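# Open the compost pail's green lid and leave it open

## Task

Swing the compost pail's green lid fully open so it stays open by itself, with the pail still upright. Finish with neither hand touching the pail, and with the white mug and the glass tumbler both still upright.

## Robot and tools

Robot: two arms over a table. left_arm carries a left hand and sits on the +y side; right_arm carries a right hand on the -y side. Base positions in the scene frame: left_arm (-0.024, +0.271, +0.018) m, right_arm (+0.005, -0.275, +0.042) m, each turned slightly about z. Scene frame: origin at table-top height midway between the arms, +x out over the table, +z up. A camera stand is fixed behind the arms. Loose objects may occasionally get nudged by something other than the robot.

Frames: hand poses, targets, velocities and wrist-camera poses are reported in each arm's own base frame. Fixed cameras and the table use the scene frame. Motion offsets are along each arm's own base axes, and rotations turn about the Hand target position.

Hand point axes (right hand): +z runs along straight fingers toward the tips, +x across the palm away from the thumb, +y out of the back (the palm face is at y = -0.062). Finger knuckles sit at z = -0.017; straight fingertips reach 0.139 m beyond that. The thumb root is near y = -0.075, z = -0.079. A rigid mast near the wrist (x +0.05 to +0.10, z -0.16 to -0.11, y up to +0.06) can strike things. On the left hand +x points toward the thumb, so the mast's x signs flip. The right arm's elbow sags, so the hand ends lower than commanded; aim higher if needed.

Tool execute_actions. Argument actions: a list of actions run in sequence. Each action is a table of 1 to 15 rows, one row per 1/30 s control step; an action lasts 0.5 s, and a short table repeats its final row until 15 steps pass. Each row is exactly 48 numbers in [-1, 1], covering both arms even if one is idle, in this order: left dx, dy, dz, rx, ry, rz; left hand's 16 motor goals; left current_limit; left speed; then the same 24 for the right arm.

dx, dy, dz, rx, ry, rz are an offset, not a pose: the target relative to that arm's Hand target at the start of the action, in its base axes. Every row in one action is measured from that same start, not from the prior row, but each new action starts from the updated target, so repeating an offset keeps moving. Scale: 1.0 = 0.6 m for dx, dy, dz and 180 degrees for rx, ry, rz (together one rotation vector). Translations longer than 1.0 get shortened. Orientation is clipped each step to 40 degrees from the measured one. A hand often stops short of the target; the next action (even all zeros) requests it again, and any remaining gap can be sent as a further offset. Tiny moves may not begin. To release a push against something, command the target back past the hand point.

The 16 hand numbers are absolute goal angles, each scaled between its two stops, in this order: index_mcp, index_abd, index_pip, index_dip, middle_mcp, middle_abd, middle_pip, middle_dip, ring_mcp, ring_abd, ring_pip, ring_dip, thumb_cmc, thumb_axl, thumb_mcp, thumb_ipl. Straight values: _mcp +0.75, _abd 0.00, _pip +0.58, _dip +0.70, thumb_cmc +0.71, thumb_axl +0.68, thumb_mcp +0.23, thumb_ipl +0.17. Moving toward -1 curls fingers toward the palm, swings fingers away from the thumb (_abd), and brings the thumb round in front of the palm (thumb_cmc). Zero is a real goal; to leave a hand unchanged, resend its hand_goal, hand_current_limit and hand_speed. current_limit maps -1..+1 to 0..550 mA (at least 11 mA) and also caps hinge speed; speed maps to (speed+1)/2 of 8.5 rad/s. Initial values are +0.4 and -0.6, and whatever was last sent stays active. A finger only presses while its goal lies past the object's surface.

Argument cameras: list of names (cam_high, cam_low, cam_left_wrist, cam_right_wrist, all 896x504) or ["all"]; [] gives none. If omitted, images come only when actions is empty. An unknown name voids the call.

Tool zoom_image: camera (one of the four) and region [x0, y0, x1, y1] in that camera's pixels, origin top-left, at most 504 by 504, using only the latest images.

Tool finished_scene: scene = the current scene's number. It ends the scene permanently; call it only once the lid stands open, the pail is upright, the hands are clear and both drinking vessels stand.

Results: end_effector_position (m) and end_effector_quat_wxyz in the base frame, accurate to a few cm; Hand target (next offsets start here); joint positions, velocities ("within noise" when still), torques (include arm weight, offset and noisy; items 3 and 4 wrap at ±28 N m); per motor hand_goal, hand_measured, hand_current_ma (positive pushes toward -1), hand_state (moving, goal, blocked, overload); motor temperatures. A calibration block gives each camera's K, distortion and T_world_to_cam.

Avoid: anything falling or leaving the table, knocking the mug or tumbler, slamming the lid or pail, hard pushes, and any contact or squeezing between the two hands. Hand motors held at 495 mA or above for 5 s shut down for 10 s. Long stretched holds or pushing toward unreachable poses heat joint motors: MOTOR HOT appears at 85 °C, and at 100 °C that arm goes limp for 30 to 60 s. Near the waist axis, small hand moves can swing the whole arm. The robot keeps holding the last command between calls.

Each tool is called as name(argument=value, ...) on one line, values as JSON.

## Session

execute_actions(actions=[])

Scene clock: 0.00 s.
left_arm: end_effector_position=(+0.1878, -0.3304, +0.3617) hand_goal=(+0.754, +0.000, +0.576, +0.696, +0.754, +0.000, +0.576, +0.696, +0.754, +0.000, +0.576, +0.696, +0.714, +0.678, +0.226, +0.168) hand_measured=(+0.754, +0.000, +0.576, +0.696, +0.754, +0.000, +0.576, +0.696, +0.754, +0.000, +0.576, +0.696, +0.714, +0.678, +0.226, +0.168) hand_current_ma=(+0, +0, +0, +0, +0, +0, +0, +0, +0, +0, +0, +0, +0, +0, +0, +0) hand_state=(goal, goal, goal, goal, goal, goal, goal, goal, goal, goal, goal, goal, goal, goal, goal, goal) hand_current_limit=0.40 hand_speed=-0.60 end_effector_quat_wxyz=(+0.051, +0.552, +0.632, -0.541) | right_arm: end_effector_position=(+0.3851, -0.0718, +0.1399) hand_goal=(+0.754, +0.000, +0.576, +0.696, +0.754, +0.000, +0.576, +0.696, +0.754, +0.000, +0.576, +0.696, +0.714, +0.678, +0.226, +0.168) hand_measured=(+0.754, +0.000, +0.576, +0.696, +0.754, +0.000, +0.576, +0.696, +0.754, +0.000, +0.576, +0.696, +0.714, +0.678, +0.226, +0.168) hand_current_ma=(+0, +0, +0, +0, +0, +0, +0, +0, +0, +0, +0, +0, +0, +0, +0, +0) hand_state=(goal, goal, goal, goal, goal, goal, goal, goal, goal, goal, goal, goal, goal, goal, goal, goal) hand_current_limit=0.40 hand_speed=-0.60 end_effector_quat_wxyz=(-0.061, +0.923, +0.372, +0.077)
Joint positions: left_arm=[-0.725 1.098 1.295 -1.546 1.138 -1.002] | right_arm=[-0.076 1.222 0.911 -1.175 -0.178 0.736]
Joint velocities: within noise
Joint torques (N m): no reading
Motor temperatures (°C): left_arm=[28 31 31 29 31 29] | right_arm=[37 28 27 25 31 25]
Heat: left arm: hottest shoulder 31 °C; right arm: hottest waist 37 °C.
Hand target: left_arm +0.1904, -0.3329, +0.3761; +0.065, +0.558, +0.625, -0.542 | right_arm +0.3962, -0.0726, +0.1544; -0.053, +0.921, +0.373, +0.093

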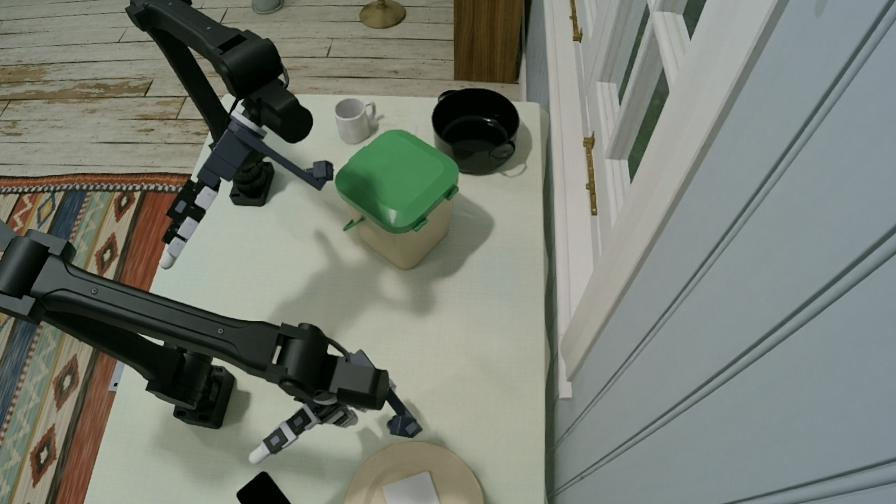

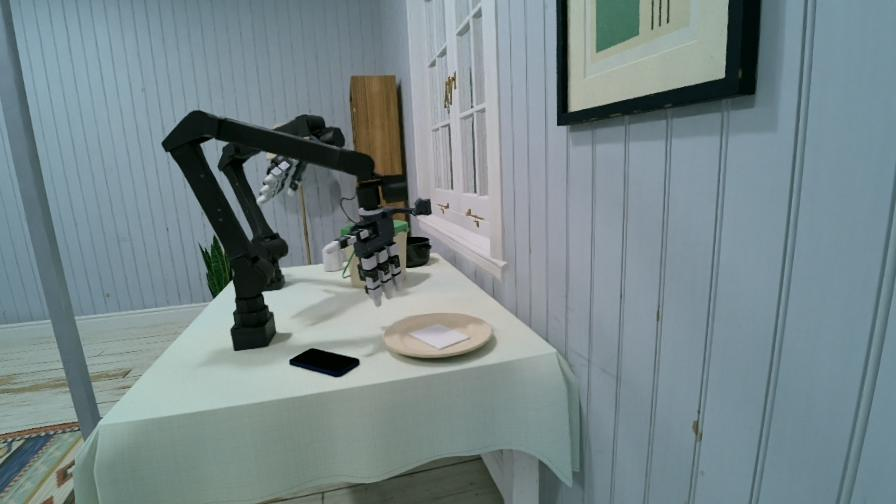

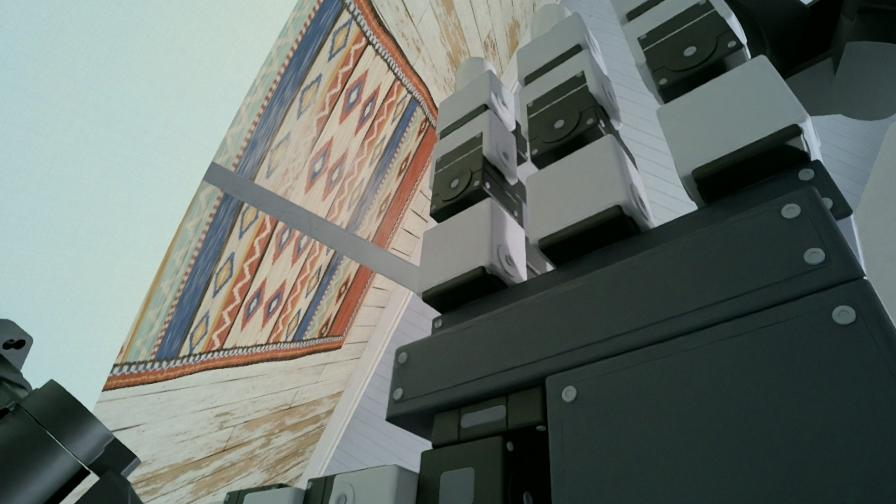

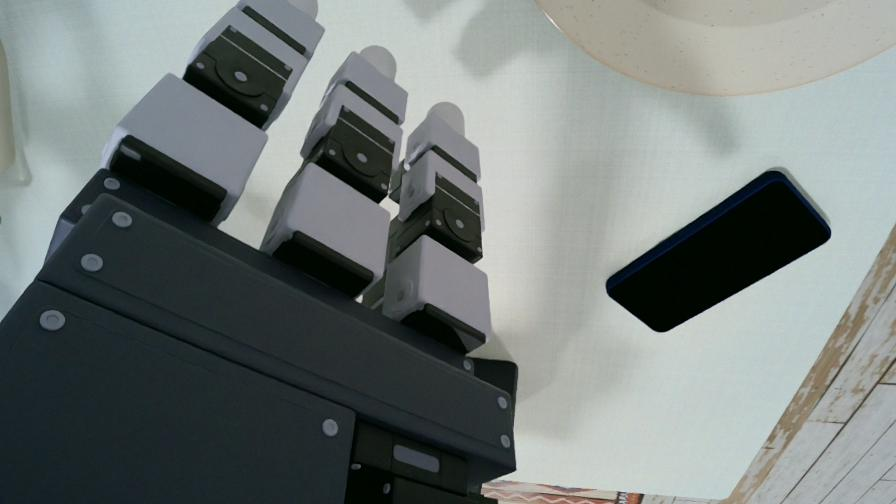

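zoom_image(camera="cam_high", region=[320, 70, 540, 290])

zoom_image(camera="cam_low", region=[250, 130, 500, 330])

Scaled by 2.291 from the camera's 896x504 image, which has a finer 1280x720 frame.

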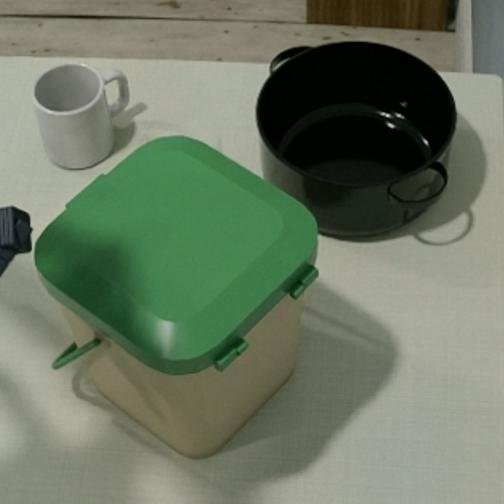

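Scaled by 2.016 from the camera's 896x504 image, which has a finer 1280x720 frame.

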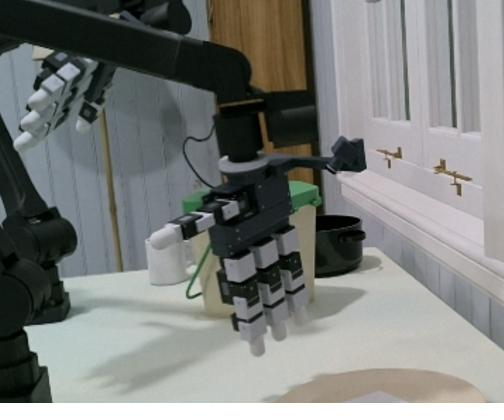

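zoom_image(camera="cam_high", region=[325, 120, 475, 280])

zoom_image(camera="cam_low", region=[320, 210, 440, 300])

Scaled by 3.150 from the camera's 896x504 image, which has a finer 1280x720 frame.

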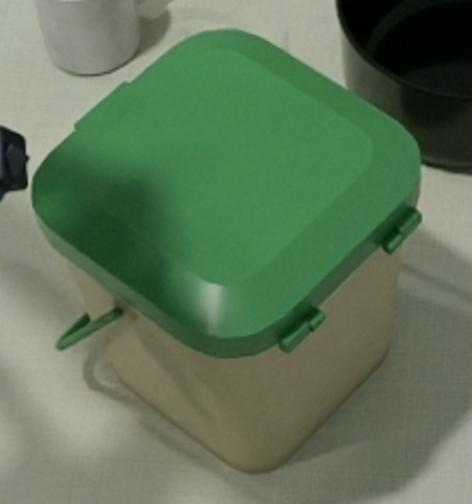

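Scaled by 4.200 from the camera's 896x504 image, which has a finer 1280x720 frame.

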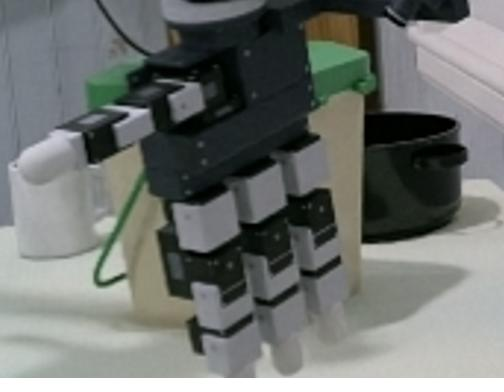

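zoom_image(camera="cam_high", region=[200, 80, 560, 280])

zoom_image(camera="cam_high", region=[80, 270, 560, 504])

zoom_image(camera="cam_low", region=[180, 200, 580, 420])

Scaled by 1.400 from the camera's 896x504 image, which has a finer 1280x720 frame.

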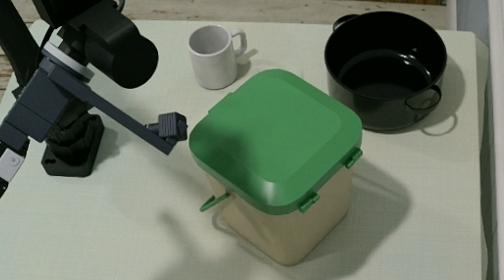

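Scaled by 1.050 from the camera's 896x504 image, which has a finer 1280x720 frame.

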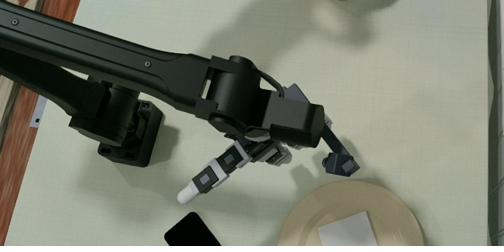

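Scaled by 1.260 from the camera's 896x504 image, which has a finer 1280x720 frame.

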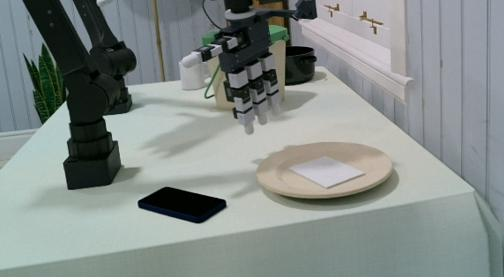

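execute_actions(actions=[[[0.1,0.155,0.123,0.0696,-0.104,-0.0698,0.342,0,0.139,0.261,0.342,0,0.139,0.261,0.342,0,0.139,0.261,0.714,0.678,0.226,0.168,0.4,-0.6,0,0,0,0,0,0,0.754,0,0.576,0.696,0.754,0,0.576,0.696,0.754,0,0.576,0.696,0.714,0.678,0.226,0.168,0.4,-0.6]]], cameras=["cam_high","cam_left_wrist"])

Scene clock: 90.33 s.
left_arm: end_effector_position=(+0.2445, -0.2417, +0.4345) hand_goal=(+0.342, +0.000, +0.140, +0.262, +0.342, +0.000, +0.140, +0.262, +0.342, +0.000, +0.140, +0.262, +0.714, +0.678, +0.226, +0.168) hand_measured=(+0.344, +0.000, +0.144, +0.266, +0.346, +0.000, +0.144, +0.266, +0.346, +0.000, +0.144, +0.264, +0.710, +0.678, +0.224, +0.168) hand_current_ma=(+0, +0, +1, +0, +0, +0, +1, +0, +0, +0, +1, +0, -1, +0, +0, +0) hand_state=(goal, goal, goal, goal, goal, goal, goal, goal, goal, goal, goal, goal, goal, goal, goal, goal) hand_current_limit=0.40 hand_speed=-0.60 end_effector_quat_wxyz=(+0.201, +0.642, +0.661, -0.332) | right_arm: end_effector_position=(+0.3851, -0.0718, +0.1399) hand_goal=(+0.754, +0.000, +0.576, +0.696, +0.754, +0.000, +0.576, +0.696, +0.754, +0.000, +0.576, +0.696, +0.714, +0.678, +0.226, +0.168) hand_measured=(+0.754, +0.000, +0.576, +0.696, +0.754, +0.000, +0.576, +0.696, +0.754, +0.000, +0.576, +0.696, +0.714, +0.678, +0.224, +0.168) hand_current_ma=(-1, +0, +0, +0, -1, +0, +0, +0, -1, +0, +0, +0, +0, -1, -3, +0) hand_state=(goal, goal, goal, goal, goal, goal, goal, goal, goal, goal, goal, goal, goal, goal, goal, goal) hand_current_limit=0.40 hand_speed=-0.60 end_effector_quat_wxyz=(-0.061, +0.923, +0.372, +0.077)
Joint positions: left_arm=[-0.606 0.977 1.449 -1.681 0.728 -0.773] | right_arm=[-0.076 1.222 0.911 -1.175 -0.178 0.736]
Joint torques (N m): left_arm=[1.03 -1.55 10.84 0.58 0.5 0.23] | right_arm=[-0.03 -6.24 12.4 0.39 -0.21 0.04]
Motor temperatures (°C): left_arm=[27 30 39 29 30 26] | right_arm=[36 28 37 25 30 25]
Heat: left arm: hottest elbow 39 °C; right arm: hottest elbow 37 °C.
Hand target: left_arm +0.2504, -0.2399, +0.4498; +0.045, +0.707, +0.597, -0.377 | right_arm +0.3962, -0.0726, +0.1544; -0.053, +0.921, +0.373, +0.093
Off the commanded pose: left_arm 0.017 m, 21 deg | right_arm 0.018 m, 2 deg.
joint sent to its limit (left arm) — joint 4 (wrist pitch), lower limit. The joint targets are off in orientation, not in position.
camera_calibration:
cam_left_wrist: T_world_to_cam=[[-0.550855, -0.568108, 0.611402, -0.293503], [-0.445737, 0.819599, 0.359966, 0.100431], [-0.705604, -0.0742354, -0.704707, 0.588493], [0, 0, 0, 1]] pos_world=[0.298332, -0.205367, 0.558012]
Images, in order (width x height): cam_high 896x504, cam_left_wrist 896x504.

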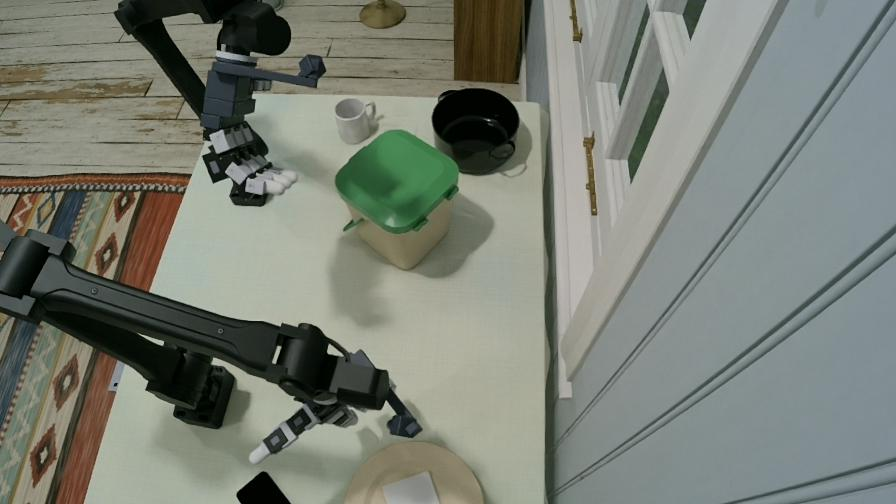

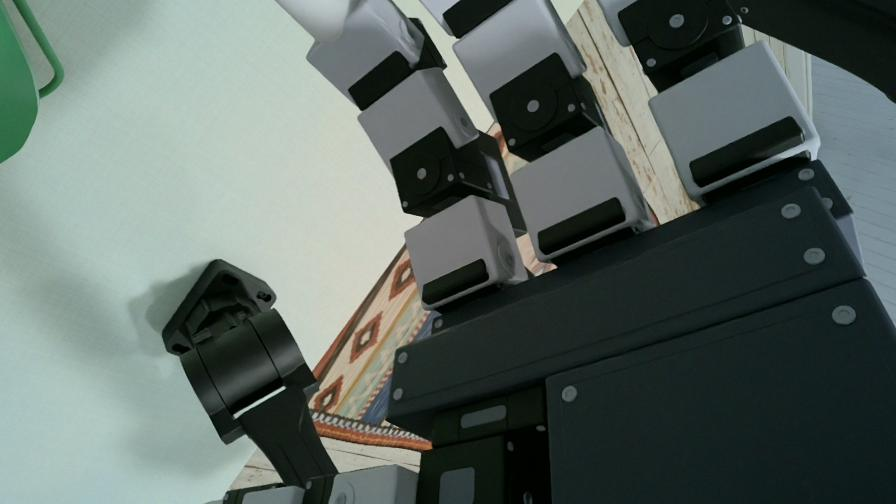

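execute_actions(actions=[[[0.033,0.217,-0.033,0.0694,-0.104,-0.0699,0.342,0,0.139,0.261,0.342,0,0.139,0.261,0.342,0,0.139,0.261,0.714,0.678,0.226,0.168,0.4,-0.6,0,0,0,0,0,0,0.754,0,0.576,0.696,0.754,0,0.576,0.696,0.754,0,0.576,0.696,0.714,0.678,0.226,0.168,0.4,-0.6]],[[-0.05,0.267,-0.083,0.0694,-0.104,-0.0699,0.342,0,0.139,0.261,0.342,0,0.139,0.261,0.342,0,0.139,0.261,0.714,0.678,0.226,0.168,0.4,-0.6,0,0,0,0,0,0,0.754,0,0.576,0.696,0.754,0,0.576,0.696,0.754,0,0.576,0.696,0.714,0.678,0.226,0.168,0.4,-0.6]]], cameras=["cam_high","cam_left_wrist"])

Scene clock: 116.13 s.
left_arm: end_effector_position=(+0.2354, +0.0502, +0.3581) hand_goal=(+0.342, +0.000, +0.140, +0.262, +0.342, +0.000, +0.140, +0.262, +0.342, +0.000, +0.140, +0.262, +0.714, +0.678, +0.226, +0.168) hand_measured=(+0.348, +0.000, +0.144, +0.266, +0.350, +0.000, +0.144, +0.266, +0.350, +0.000, +0.144, +0.264, +0.716, +0.678, +0.224, +0.168) hand_current_ma=(+2, +0, +1, +0, +3, +0, +1, +0, +2, +0, +1, +0, +0, +0, -1, +0) hand_state=(goal, goal, goal, goal, goal, goal, goal, goal, goal, goal, goal, goal, goal, goal, goal, goal) hand_current_limit=0.40 hand_speed=-0.60 end_effector_quat_wxyz=(+0.009, +0.821, +0.541, +0.182) | right_arm: end_effector_position=(+0.3851, -0.0718, +0.1399) hand_goal=(+0.754, +0.000, +0.576, +0.696, +0.754, +0.000, +0.576, +0.696, +0.754, +0.000, +0.576, +0.696, +0.714, +0.678, +0.226, +0.168) hand_measured=(+0.754, +0.000, +0.576, +0.696, +0.754, +0.000, +0.576, +0.696, +0.754, +0.000, +0.576, +0.696, +0.714, +0.678, +0.224, +0.168) hand_current_ma=(-1, +0, +0, +0, -1, +0, +0, +0, -1, +0, +0, +0, +0, -1, -3, +0) hand_state=(goal, goal, goal, goal, goal, goal, goal, goal, goal, goal, goal, goal, goal, goal, goal, goal) hand_current_limit=0.40 hand_speed=-0.60 end_effector_quat_wxyz=(-0.061, +0.923, +0.372, +0.077)
Joint positions: left_arm=[0.334 0.565 1.039 -1.685 -0.07 0.753] | right_arm=[-0.076 1.222 0.911 -1.175 -0.178 0.736]
Joint torques (N m): left_arm=[1.03 2.84 11.55 0.91 0.17 0.12] | right_arm=[-0.03 -6.3 12.38 0.39 -0.21 0.04]
Heat: left arm: hottest elbow 38 °C; right arm: hottest elbow 38 °C.
Hand target: left_arm +0.2403, +0.0504, +0.3802; +0.000, +0.892, +0.452, +0.000 | right_arm +0.3962, -0.0726, +0.1544; -0.053, +0.921, +0.373, +0.093
Off the commanded pose: left_arm 0.023 m, 25 deg | right_arm 0.018 m, 2 deg.
joint sent to its limit (left arm) — joint 4 (wrist pitch), lower limit. The joint targets are off in position and orientation.
camera_calibration:
cam_left_wrist: T_world_to_cam=[[-0.807082, -0.423646, -0.41127, 0.333357], [-0.578168, 0.42578, 0.696012, -0.184839], [-0.119753, 0.799522, -0.588578, 0.326512], [0, 0, 0, 1]] pos_world=[0.201279, -0.0411272, 0.457927]
Images, in order (width x height): cam_high 896x504, cam_left_wrist 896x504.

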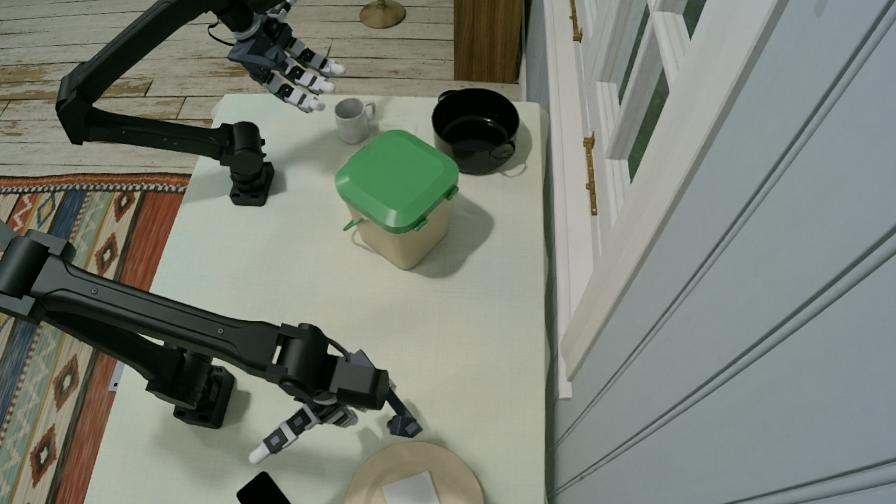

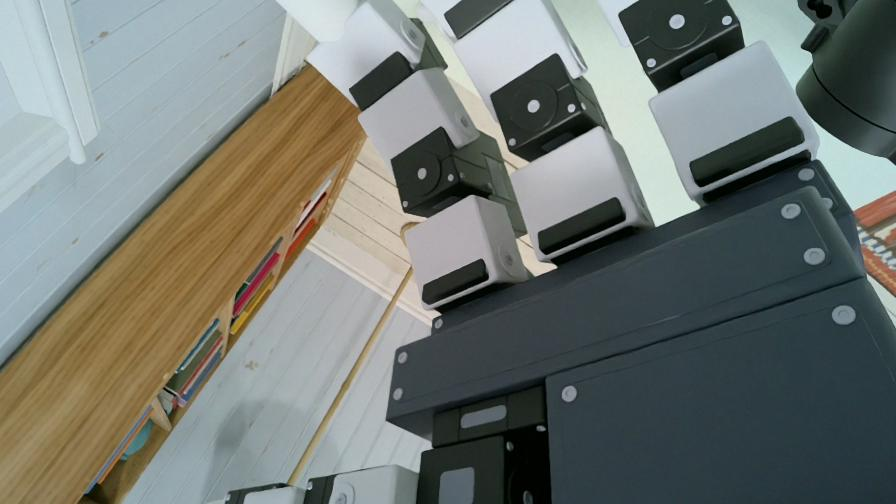

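zoom_image(camera="cam_high", region=[180, 60, 560, 290])

zoom_image(camera="cam_high", region=[0, 220, 480, 504])

Scaled by 1.326 from the camera's 896x504 image, which has a finer 1280x720 frame.

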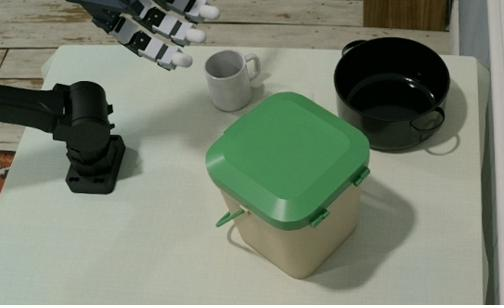

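Scaled by 1.050 from the camera's 896x504 image, which has a finer 1280x720 frame.

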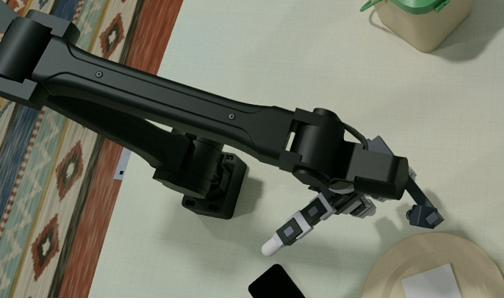

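execute_actions(actions=[[[0.036,0,-0.167,-0.0656,-0.0897,0,0.342,0,0.139,0.261,0.342,0,0.139,0.261,0.342,0,0.139,0.261,0.714,0.678,0.226,0.168,0.4,-0.6,0,0,0,0,0,0,0.754,0,0.576,0.696,0.754,0,0.576,0.696,0.754,0,0.576,0.696,0.714,0.678,0.226,0.168,0.4,-0.6]]], cameras=["cam_high","cam_left_wrist","cam_low"])

Scene clock: 127.07 s.
left_arm: end_effector_position=(+0.2568, +0.0459, +0.2746) hand_goal=(+0.342, +0.000, +0.140, +0.262, +0.342, +0.000, +0.140, +0.262, +0.342, +0.000, +0.140, +0.262, +0.714, +0.678, +0.226, +0.168) hand_measured=(+0.348, +0.000, +0.144, +0.266, +0.350, +0.000, +0.144, +0.266, +0.348, +0.000, +0.144, +0.264, +0.716, +0.678, +0.224, +0.168) hand_current_ma=(+1, +0, +1, +0, +2, +0, +1, +0, +1, +0, +1, +0, +0, +0, -1, +0) hand_state=(goal, goal, goal, goal, goal, goal, goal, goal, goal, goal, goal, goal, goal, goal, goal, goal) hand_current_limit=0.40 hand_speed=-0.60 end_effector_quat_wxyz=(+0.151, +0.876, +0.453, +0.071) | right_arm: end_effector_position=(+0.3851, -0.0718, +0.1399) hand_goal=(+0.754, +0.000, +0.576, +0.696, +0.754, +0.000, +0.576, +0.696, +0.754, +0.000, +0.576, +0.696, +0.714, +0.678, +0.226, +0.168) hand_measured=(+0.754, +0.000, +0.576, +0.696, +0.754, +0.000, +0.576, +0.696, +0.754, +0.000, +0.576, +0.696, +0.714, +0.678, +0.224, +0.168) hand_current_ma=(-1, +0, +0, +0, -1, +0, +0, +0, -1, +0, +0, +0, +0, -1, -3, +0) hand_state=(goal, goal, goal, goal, goal, goal, goal, goal, goal, goal, goal, goal, goal, goal, goal, goal) hand_current_limit=0.40 hand_speed=-0.60 end_effector_quat_wxyz=(-0.061, +0.923, +0.372, +0.077)
Joint positions: left_arm=[0.688 0.736 0.865 -1.622 0.327 1.291] | right_arm=[-0.076 1.222 0.911 -1.175 -0.178 0.736]
Joint torques (N m): left_arm=[1.03 1.14 9.26 0.98 0.74 0.17] | right_arm=[-0.03 -6.3 12.4 0.39 -0.21 0.04]
Heat: left arm: hottest elbow 38 °C; right arm: hottest elbow 38 °C.
Hand target: left_arm +0.2618, +0.0505, +0.2799; +0.155, +0.878, +0.446, +0.079 | right_arm +0.3962, -0.0726, +0.1544; -0.053, +0.921, +0.373, +0.093
Off the commanded pose: left_arm 0.009 m, 1 deg | right_arm 0.018 m, 2 deg.
camera_calibration:
cam_left_wrist: T_world_to_cam=[[-0.918382, -0.305841, -0.251071, 0.293553], [-0.394677, 0.753516, 0.525779, -0.127823], [0.0283819, 0.581957, -0.812724, 0.316912], [0, 0, 0, 1]] pos_world=[0.21015, 0.00166738, 0.398471]
Images, in order (width x height): cam_high 896x504, cam_low 896x504, cam_left_wrist 896x504.

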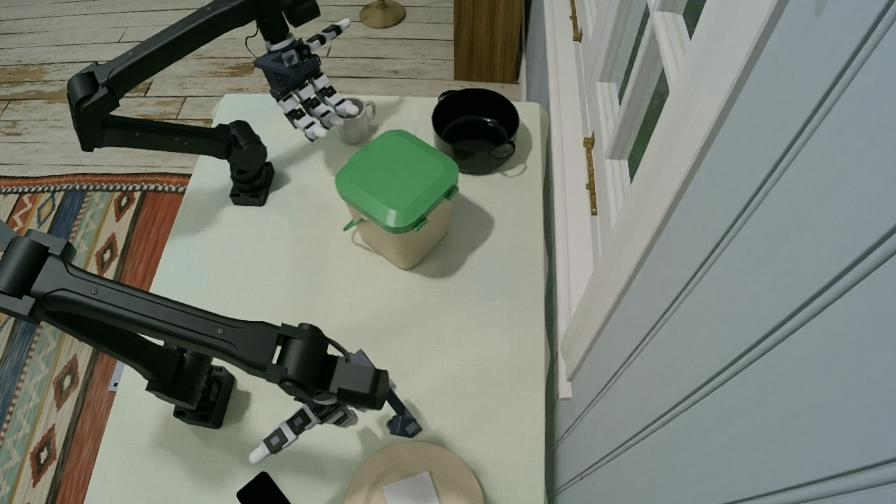

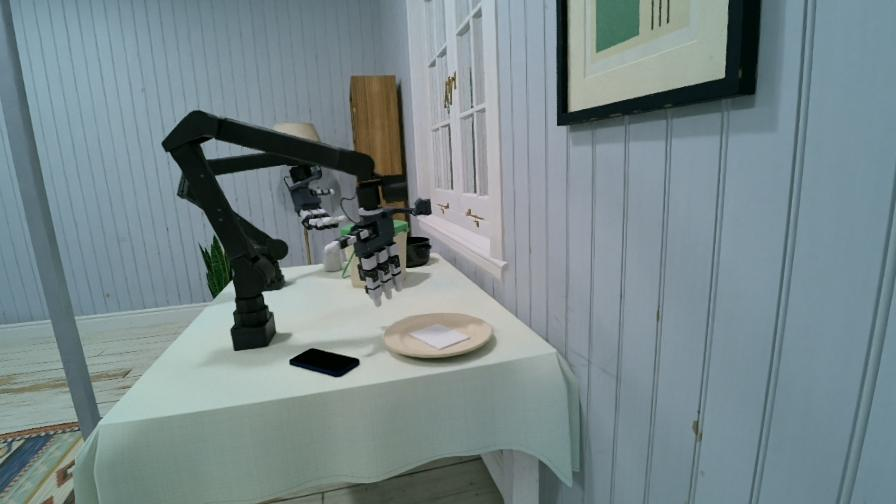

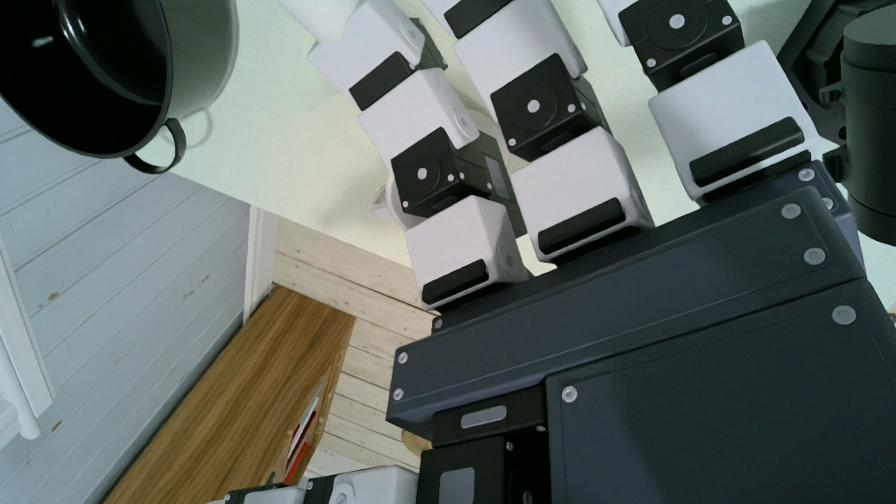

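zoom_image(camera="cam_high", region=[250, 60, 400, 160])

zoom_image(camera="cam_low", region=[270, 150, 390, 250])

Scaled by 3.360 from the camera's 896x504 image, which has a finer 1280x720 frame.

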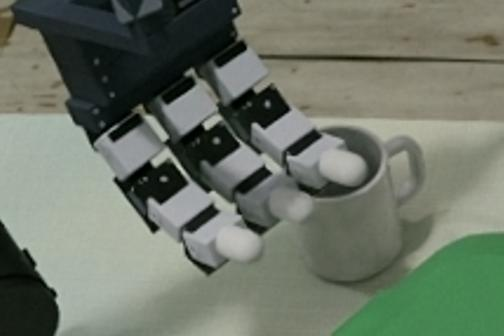

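Scaled by 4.200 from the camera's 896x504 image, which has a finer 1280x720 frame.

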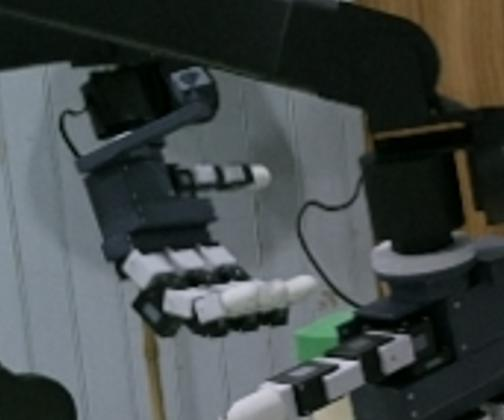

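execute_actions(actions=[[[0.018,-0.045,-0.143,0,0,0,0.342,0,0.139,0.261,0.342,0,0.139,0.261,0.342,0,0.139,0.261,0.714,0.678,0.226,0.168,0.4,-0.6,0,0,0,0,0,0,0.754,0,0.576,0.696,0.754,0,0.576,0.696,0.754,0,0.576,0.696,0.714,0.678,0.226,0.168,0.4,-0.6]]], cameras=["cam_high","cam_left_wrist","cam_low"])

zoom_image(camera="cam_high", region=[270, 80, 420, 200])

zoom_image(camera="cam_low", region=[290, 180, 410, 280])

Scene clock: 148.47 s.
left_arm: end_effector_position=(+0.2674, +0.0221, +0.1881) hand_goal=(+0.342, +0.000, +0.140, +0.262, +0.342, +0.000, +0.140, +0.262, +0.342, +0.000, +0.140, +0.262, +0.714, +0.678, +0.226, +0.168) hand_measured=(+0.348, +0.000, +0.144, +0.266, +0.350, +0.000, +0.144, +0.266, +0.348, +0.000, +0.144, +0.264, +0.716, +0.678, +0.222, +0.168) hand_current_ma=(+1, +0, +1, +0, +2, +0, +1, +0, +2, +0, +1, +0, +0, +0, -1, +0) hand_state=(goal, goal, goal, goal, goal, goal, goal, goal, goal, goal, goal, goal, goal, goal, goal, goal) hand_current_limit=0.40 hand_speed=-0.60 end_effector_quat_wxyz=(+0.159, +0.878, +0.446, +0.066) | right_arm: end_effector_position=(+0.3851, -0.0718, +0.1399) hand_goal=(+0.754, +0.000, +0.576, +0.696, +0.754, +0.000, +0.576, +0.696, +0.754, +0.000, +0.576, +0.696, +0.714, +0.678, +0.226, +0.168) hand_measured=(+0.754, +0.000, +0.576, +0.696, +0.754, +0.000, +0.576, +0.696, +0.754, +0.000, +0.576, +0.696, +0.714, +0.678, +0.224, +0.168) hand_current_ma=(-1, +0, +0, +0, -1, +0, +0, +0, -1, +0, +0, +0, +0, -1, -3, +0) hand_state=(goal, goal, goal, goal, goal, goal, goal, goal, goal, goal, goal, goal, goal, goal, goal, goal) hand_current_limit=0.40 hand_speed=-0.60 end_effector_quat_wxyz=(-0.061, +0.923, +0.372, +0.077)
Joint positions: left_arm=[0.554 0.717 0.629 -1.373 0.328 1.168] | right_arm=[-0.076 1.222 0.911 -1.175 -0.178 0.736]
Joint torques (N m): left_arm=[-0.79 -0.03 9.06 1.13 0.4 -0.05] | right_arm=[-0.03 -6.3 12.38 0.4 -0.21 0.04]
Heat: left arm: hottest elbow 37 °C; right arm: hottest elbow 39 °C.
Hand target: left_arm +0.2726, +0.0234, +0.1942; +0.155, +0.878, +0.445, +0.079 | right_arm +0.3962, -0.0726, +0.1544; -0.053, +0.921, +0.373, +0.093
Off the commanded pose: left_arm 0.008 m, 2 deg | right_arm 0.018 m, 2 deg.
camera_calibration:
cam_left_wrist: T_world_to_cam=[[-0.923728, -0.293608, -0.24601, 0.274575], [-0.381159, 0.768273, 0.514271, -0.0620424], [0.0380086, 0.568816, -0.821586, 0.25955], [0, 0, 0, 1]] pos_world=[0.22012, -0.0193532, 0.312698]
Images, in order (width x height): cam_high 896x504, cam_low 896x504, cam_left_wrist 896x504.

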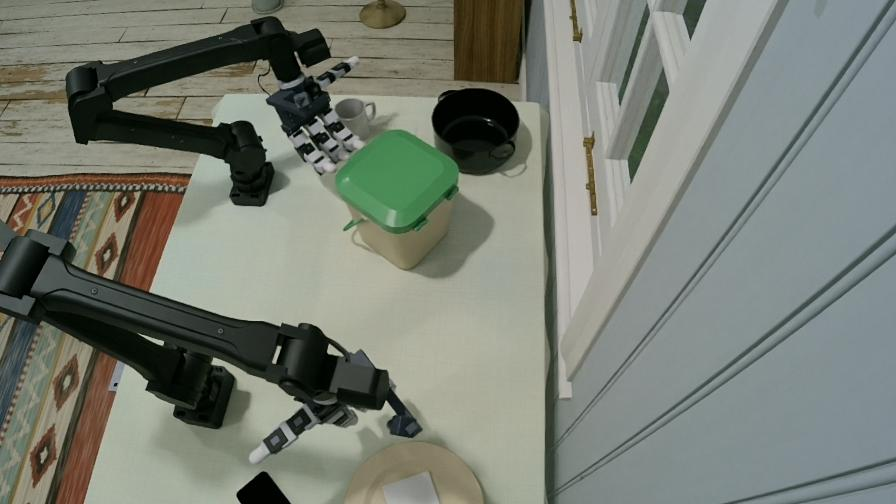

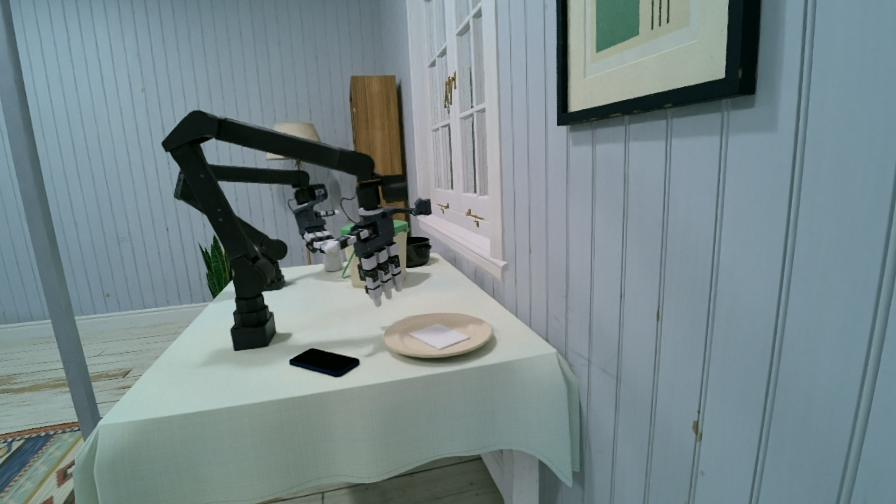

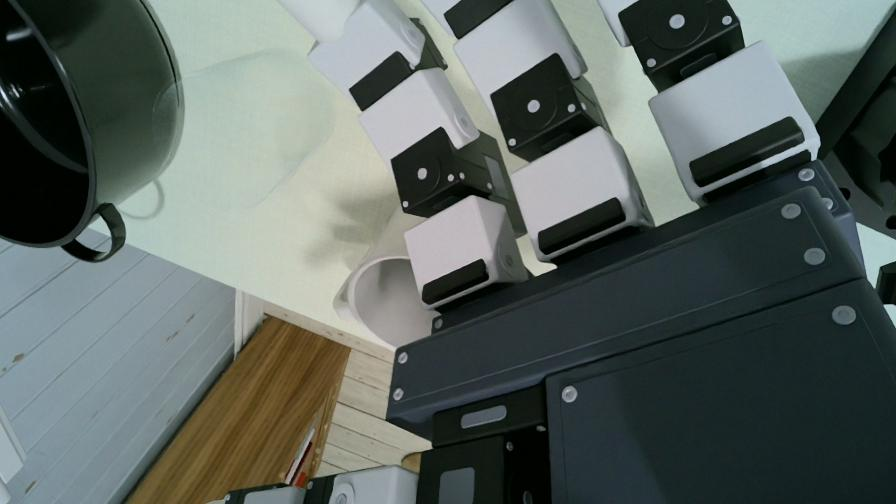

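Scaled by 3.360 from the camera's 896x504 image, which has a finer 1280x720 frame.

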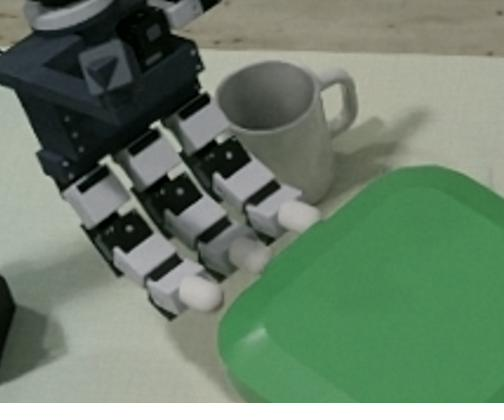

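Scaled by 4.200 from the camera's 896x504 image, which has a finer 1280x720 frame.

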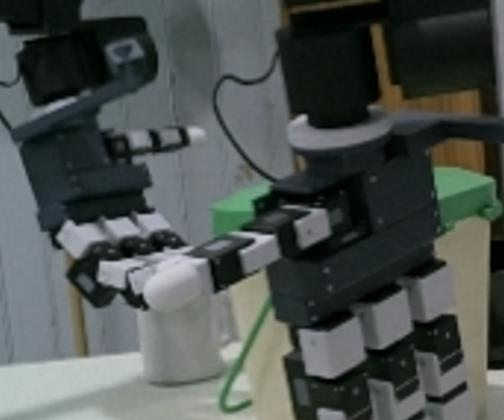

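execute_actions(actions=[[[0.062,-0.042,0,0,0,0,0.342,0,0.139,0.261,0.342,0,0.139,0.261,0.342,0,0.139,0.261,0.714,0.678,0.226,0.168,0.4,-0.6,0,0,0,0,0,0,0.754,0,0.576,0.696,0.754,0,0.576,0.696,0.754,0,0.576,0.696,0.714,0.678,0.226,0.168,0.4,-0.6]]], cameras=["cam_high"])

zoom_image(camera="cam_high", region=[300, 90, 480, 240])

Scene clock: 161.30 s.
left_arm: end_effector_position=(+0.2972, -0.0042, +0.1806) hand_goal=(+0.342, +0.000, +0.140, +0.262, +0.342, +0.000, +0.140, +0.262, +0.342, +0.000, +0.140, +0.262, +0.714, +0.678, +0.226, +0.168) hand_measured=(+0.348, +0.000, +0.144, +0.266, +0.350, +0.000, +0.144, +0.266, +0.348, +0.000, +0.144, +0.264, +0.716, +0.678, +0.222, +0.168) hand_current_ma=(+2, +0, +1, +0, +2, +0, +1, +0, +2, +0, +1, +0, +0, +0, -1, +0) hand_state=(goal, goal, goal, goal, goal, goal, goal, goal, goal, goal, goal, goal, goal, goal, goal, goal) hand_current_limit=0.40 hand_speed=-0.60 end_effector_quat_wxyz=(+0.155, +0.879, +0.447, +0.063) | right_arm: end_effector_position=(+0.3851, -0.0718, +0.1399) hand_goal=(+0.754, +0.000, +0.576, +0.696, +0.754, +0.000, +0.576, +0.696, +0.754, +0.000, +0.576, +0.696, +0.714, +0.678, +0.226, +0.168) hand_measured=(+0.754, +0.000, +0.576, +0.696, +0.754, +0.000, +0.576, +0.696, +0.754, +0.000, +0.576, +0.696, +0.714, +0.678, +0.224, +0.168) hand_current_ma=(-1, +0, +0, +0, -1, +0, +0, +0, -1, +0, +0, +0, +0, -1, -3, +0) hand_state=(goal, goal, goal, goal, goal, goal, goal, goal, goal, goal, goal, goal, goal, goal, goal, goal) hand_current_limit=0.40 hand_speed=-0.60 end_effector_quat_wxyz=(-0.061, +0.923, +0.372, +0.077)
Joint positions: left_arm=[0.343 0.763 0.629 -1.266 0.292 0.948] | right_arm=[-0.076 1.222 0.911 -1.175 -0.178 0.736]
Joint torques (N m): left_arm=[-0.79 0.79 10.88 1.35 0.32 -0.07] | right_arm=[-0.03 -6.24 12.4 0.39 -0.21 0.04]
Heat: left arm: hottest elbow 37 °C; right arm: hottest elbow 39 °C.
Hand target: left_arm +0.3098, -0.0018, +0.1941; +0.155, +0.878, +0.446, +0.079 | right_arm +0.3962, -0.0726, +0.1544; -0.053, +0.921, +0.373, +0.093
Off the commanded pose: left_arm 0.019 m, 2 deg | right_arm 0.018 m, 2 deg.
Images, in order (width x height): cam_high 896x504.

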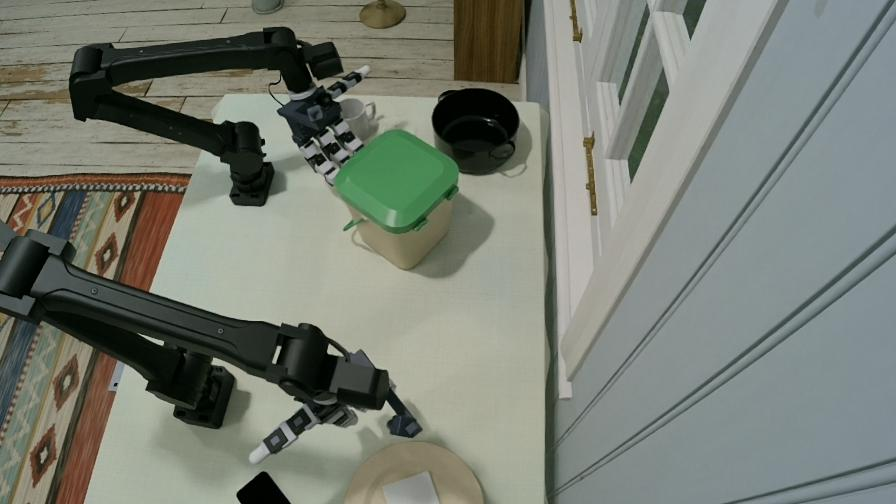

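Scaled by 2.800 from the camera's 896x504 image, which has a finer 1280x720 frame.

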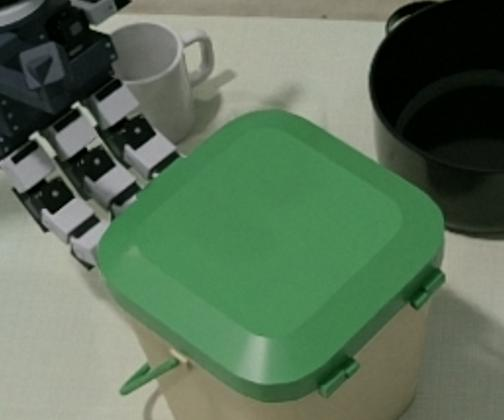

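execute_actions(actions=[[[0.014,-0.009,0.067,0,0,0,0.342,0,0.139,0.261,0.342,0,0.139,0.261,0.342,0,0.139,0.261,0.714,0.678,0.226,0.168,0.4,-0.6,0,0,0,0,0,0,0.754,0,0.576,0.696,0.754,0,0.576,0.696,0.754,0,0.576,0.696,0.714,0.678,0.226,0.168,0.4,-0.6]]], cameras=["cam_high", "cam_low"])

zoom_image(camera="cam_high", region=[300, 90, 480, 240])

zoom_image(camera="cam_low", region=[290, 180, 430, 300])

Scene clock: 164.43 s.
left_arm: end_effector_position=(+0.3069, -0.0088, +0.2120) hand_goal=(+0.342, +0.000, +0.140, +0.262, +0.342, +0.000, +0.140, +0.262, +0.342, +0.000, +0.140, +0.262, +0.714, +0.678, +0.226, +0.168) hand_measured=(+0.348, +0.000, +0.144, +0.266, +0.350, +0.000, +0.144, +0.266, +0.348, +0.000, +0.144, +0.264, +0.716, +0.678, +0.222, +0.168) hand_current_ma=(+2, +0, +1, +0, +2, +0, +1, +0, +2, +0, +1, +0, +0, +0, -1, +0) hand_state=(goal, goal, goal, goal, goal, goal, goal, goal, goal, goal, goal, goal, goal, goal, goal, goal) hand_current_limit=0.40 hand_speed=-0.60 end_effector_quat_wxyz=(+0.154, +0.879, +0.447, +0.064) | right_arm: end_effector_position=(+0.3851, -0.0718, +0.1399) hand_goal=(+0.754, +0.000, +0.576, +0.696, +0.754, +0.000, +0.576, +0.696, +0.754, +0.000, +0.576, +0.696, +0.714, +0.678, +0.226, +0.168) hand_measured=(+0.754, +0.000, +0.576, +0.696, +0.754, +0.000, +0.576, +0.696, +0.754, +0.000, +0.576, +0.696, +0.714, +0.678, +0.224, +0.168) hand_current_ma=(-1, +0, +0, +0, -1, +0, +0, +0, -1, +0, +0, +0, +0, -1, -3, +0) hand_state=(goal, goal, goal, goal, goal, goal, goal, goal, goal, goal, goal, goal, goal, goal, goal, goal) hand_current_limit=0.40 hand_speed=-0.60 end_effector_quat_wxyz=(-0.061, +0.923, +0.372, +0.077)
Joint positions: left_arm=[0.301 0.775 0.715 -1.327 0.282 0.906] | right_arm=[-0.076 1.222 0.911 -1.175 -0.178 0.736]
Joint torques (N m): left_arm=[-0.85 0.56 12.6 0.25 0.31 -0.08] | right_arm=[-0.09 -6.3 12.4 0.39 -0.21 0.04]
Heat: left arm: hottest elbow 38 °C; right arm: hottest elbow 39 °C.
Hand target: left_arm +0.3182, -0.0072, +0.2343; +0.155, +0.878, +0.446, +0.079 | right_arm +0.3962, -0.0726, +0.1544; -0.053, +0.921, +0.373, +0.093
Off the commanded pose: left_arm 0.025 m, 2 deg | right_arm 0.018 m, 2 deg.
Images, in order (width x height): cam_high 896x504, cam_low 896x504.

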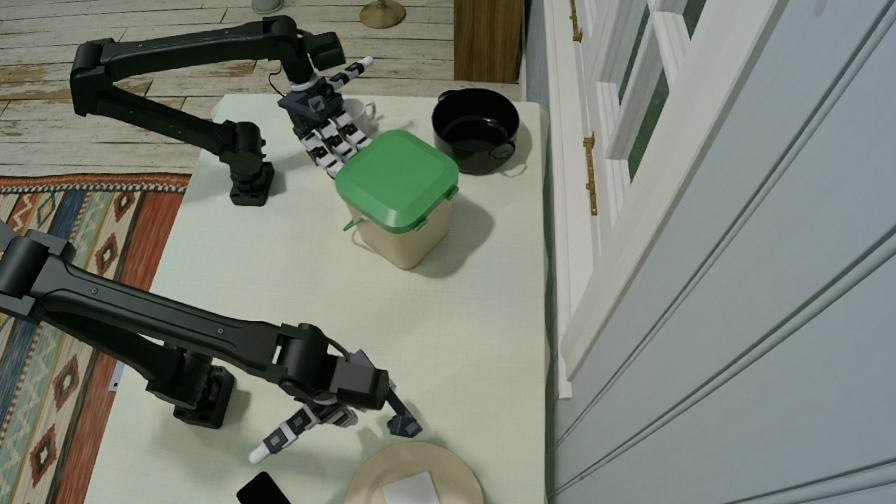

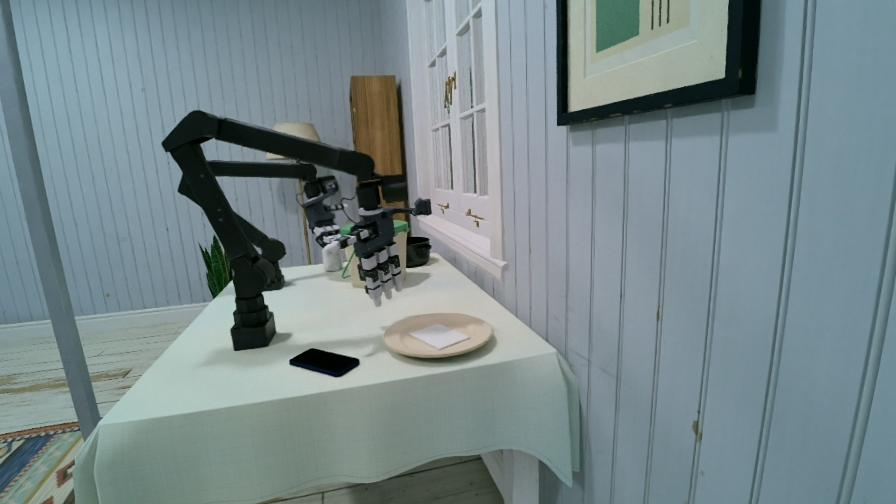

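Scaled by 2.800 from the camera's 896x504 image, which has a finer 1280x720 frame.

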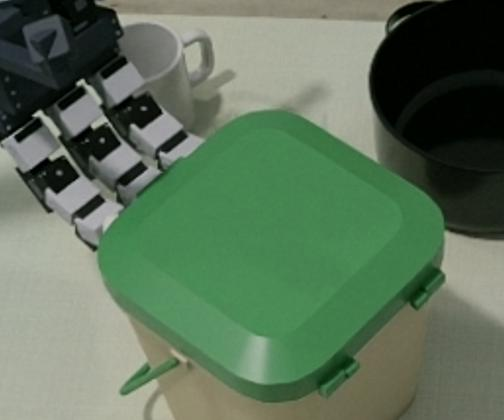

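Scaled by 3.600 from the camera's 896x504 image, which has a finer 1280x720 frame.

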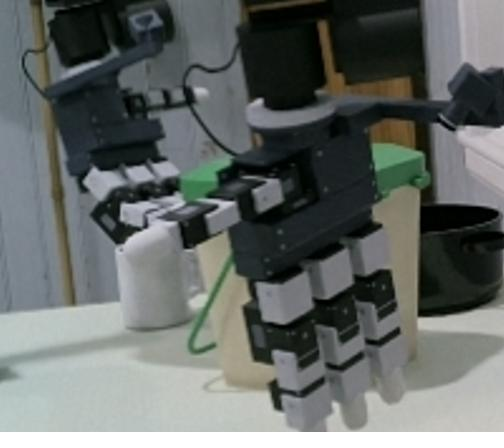

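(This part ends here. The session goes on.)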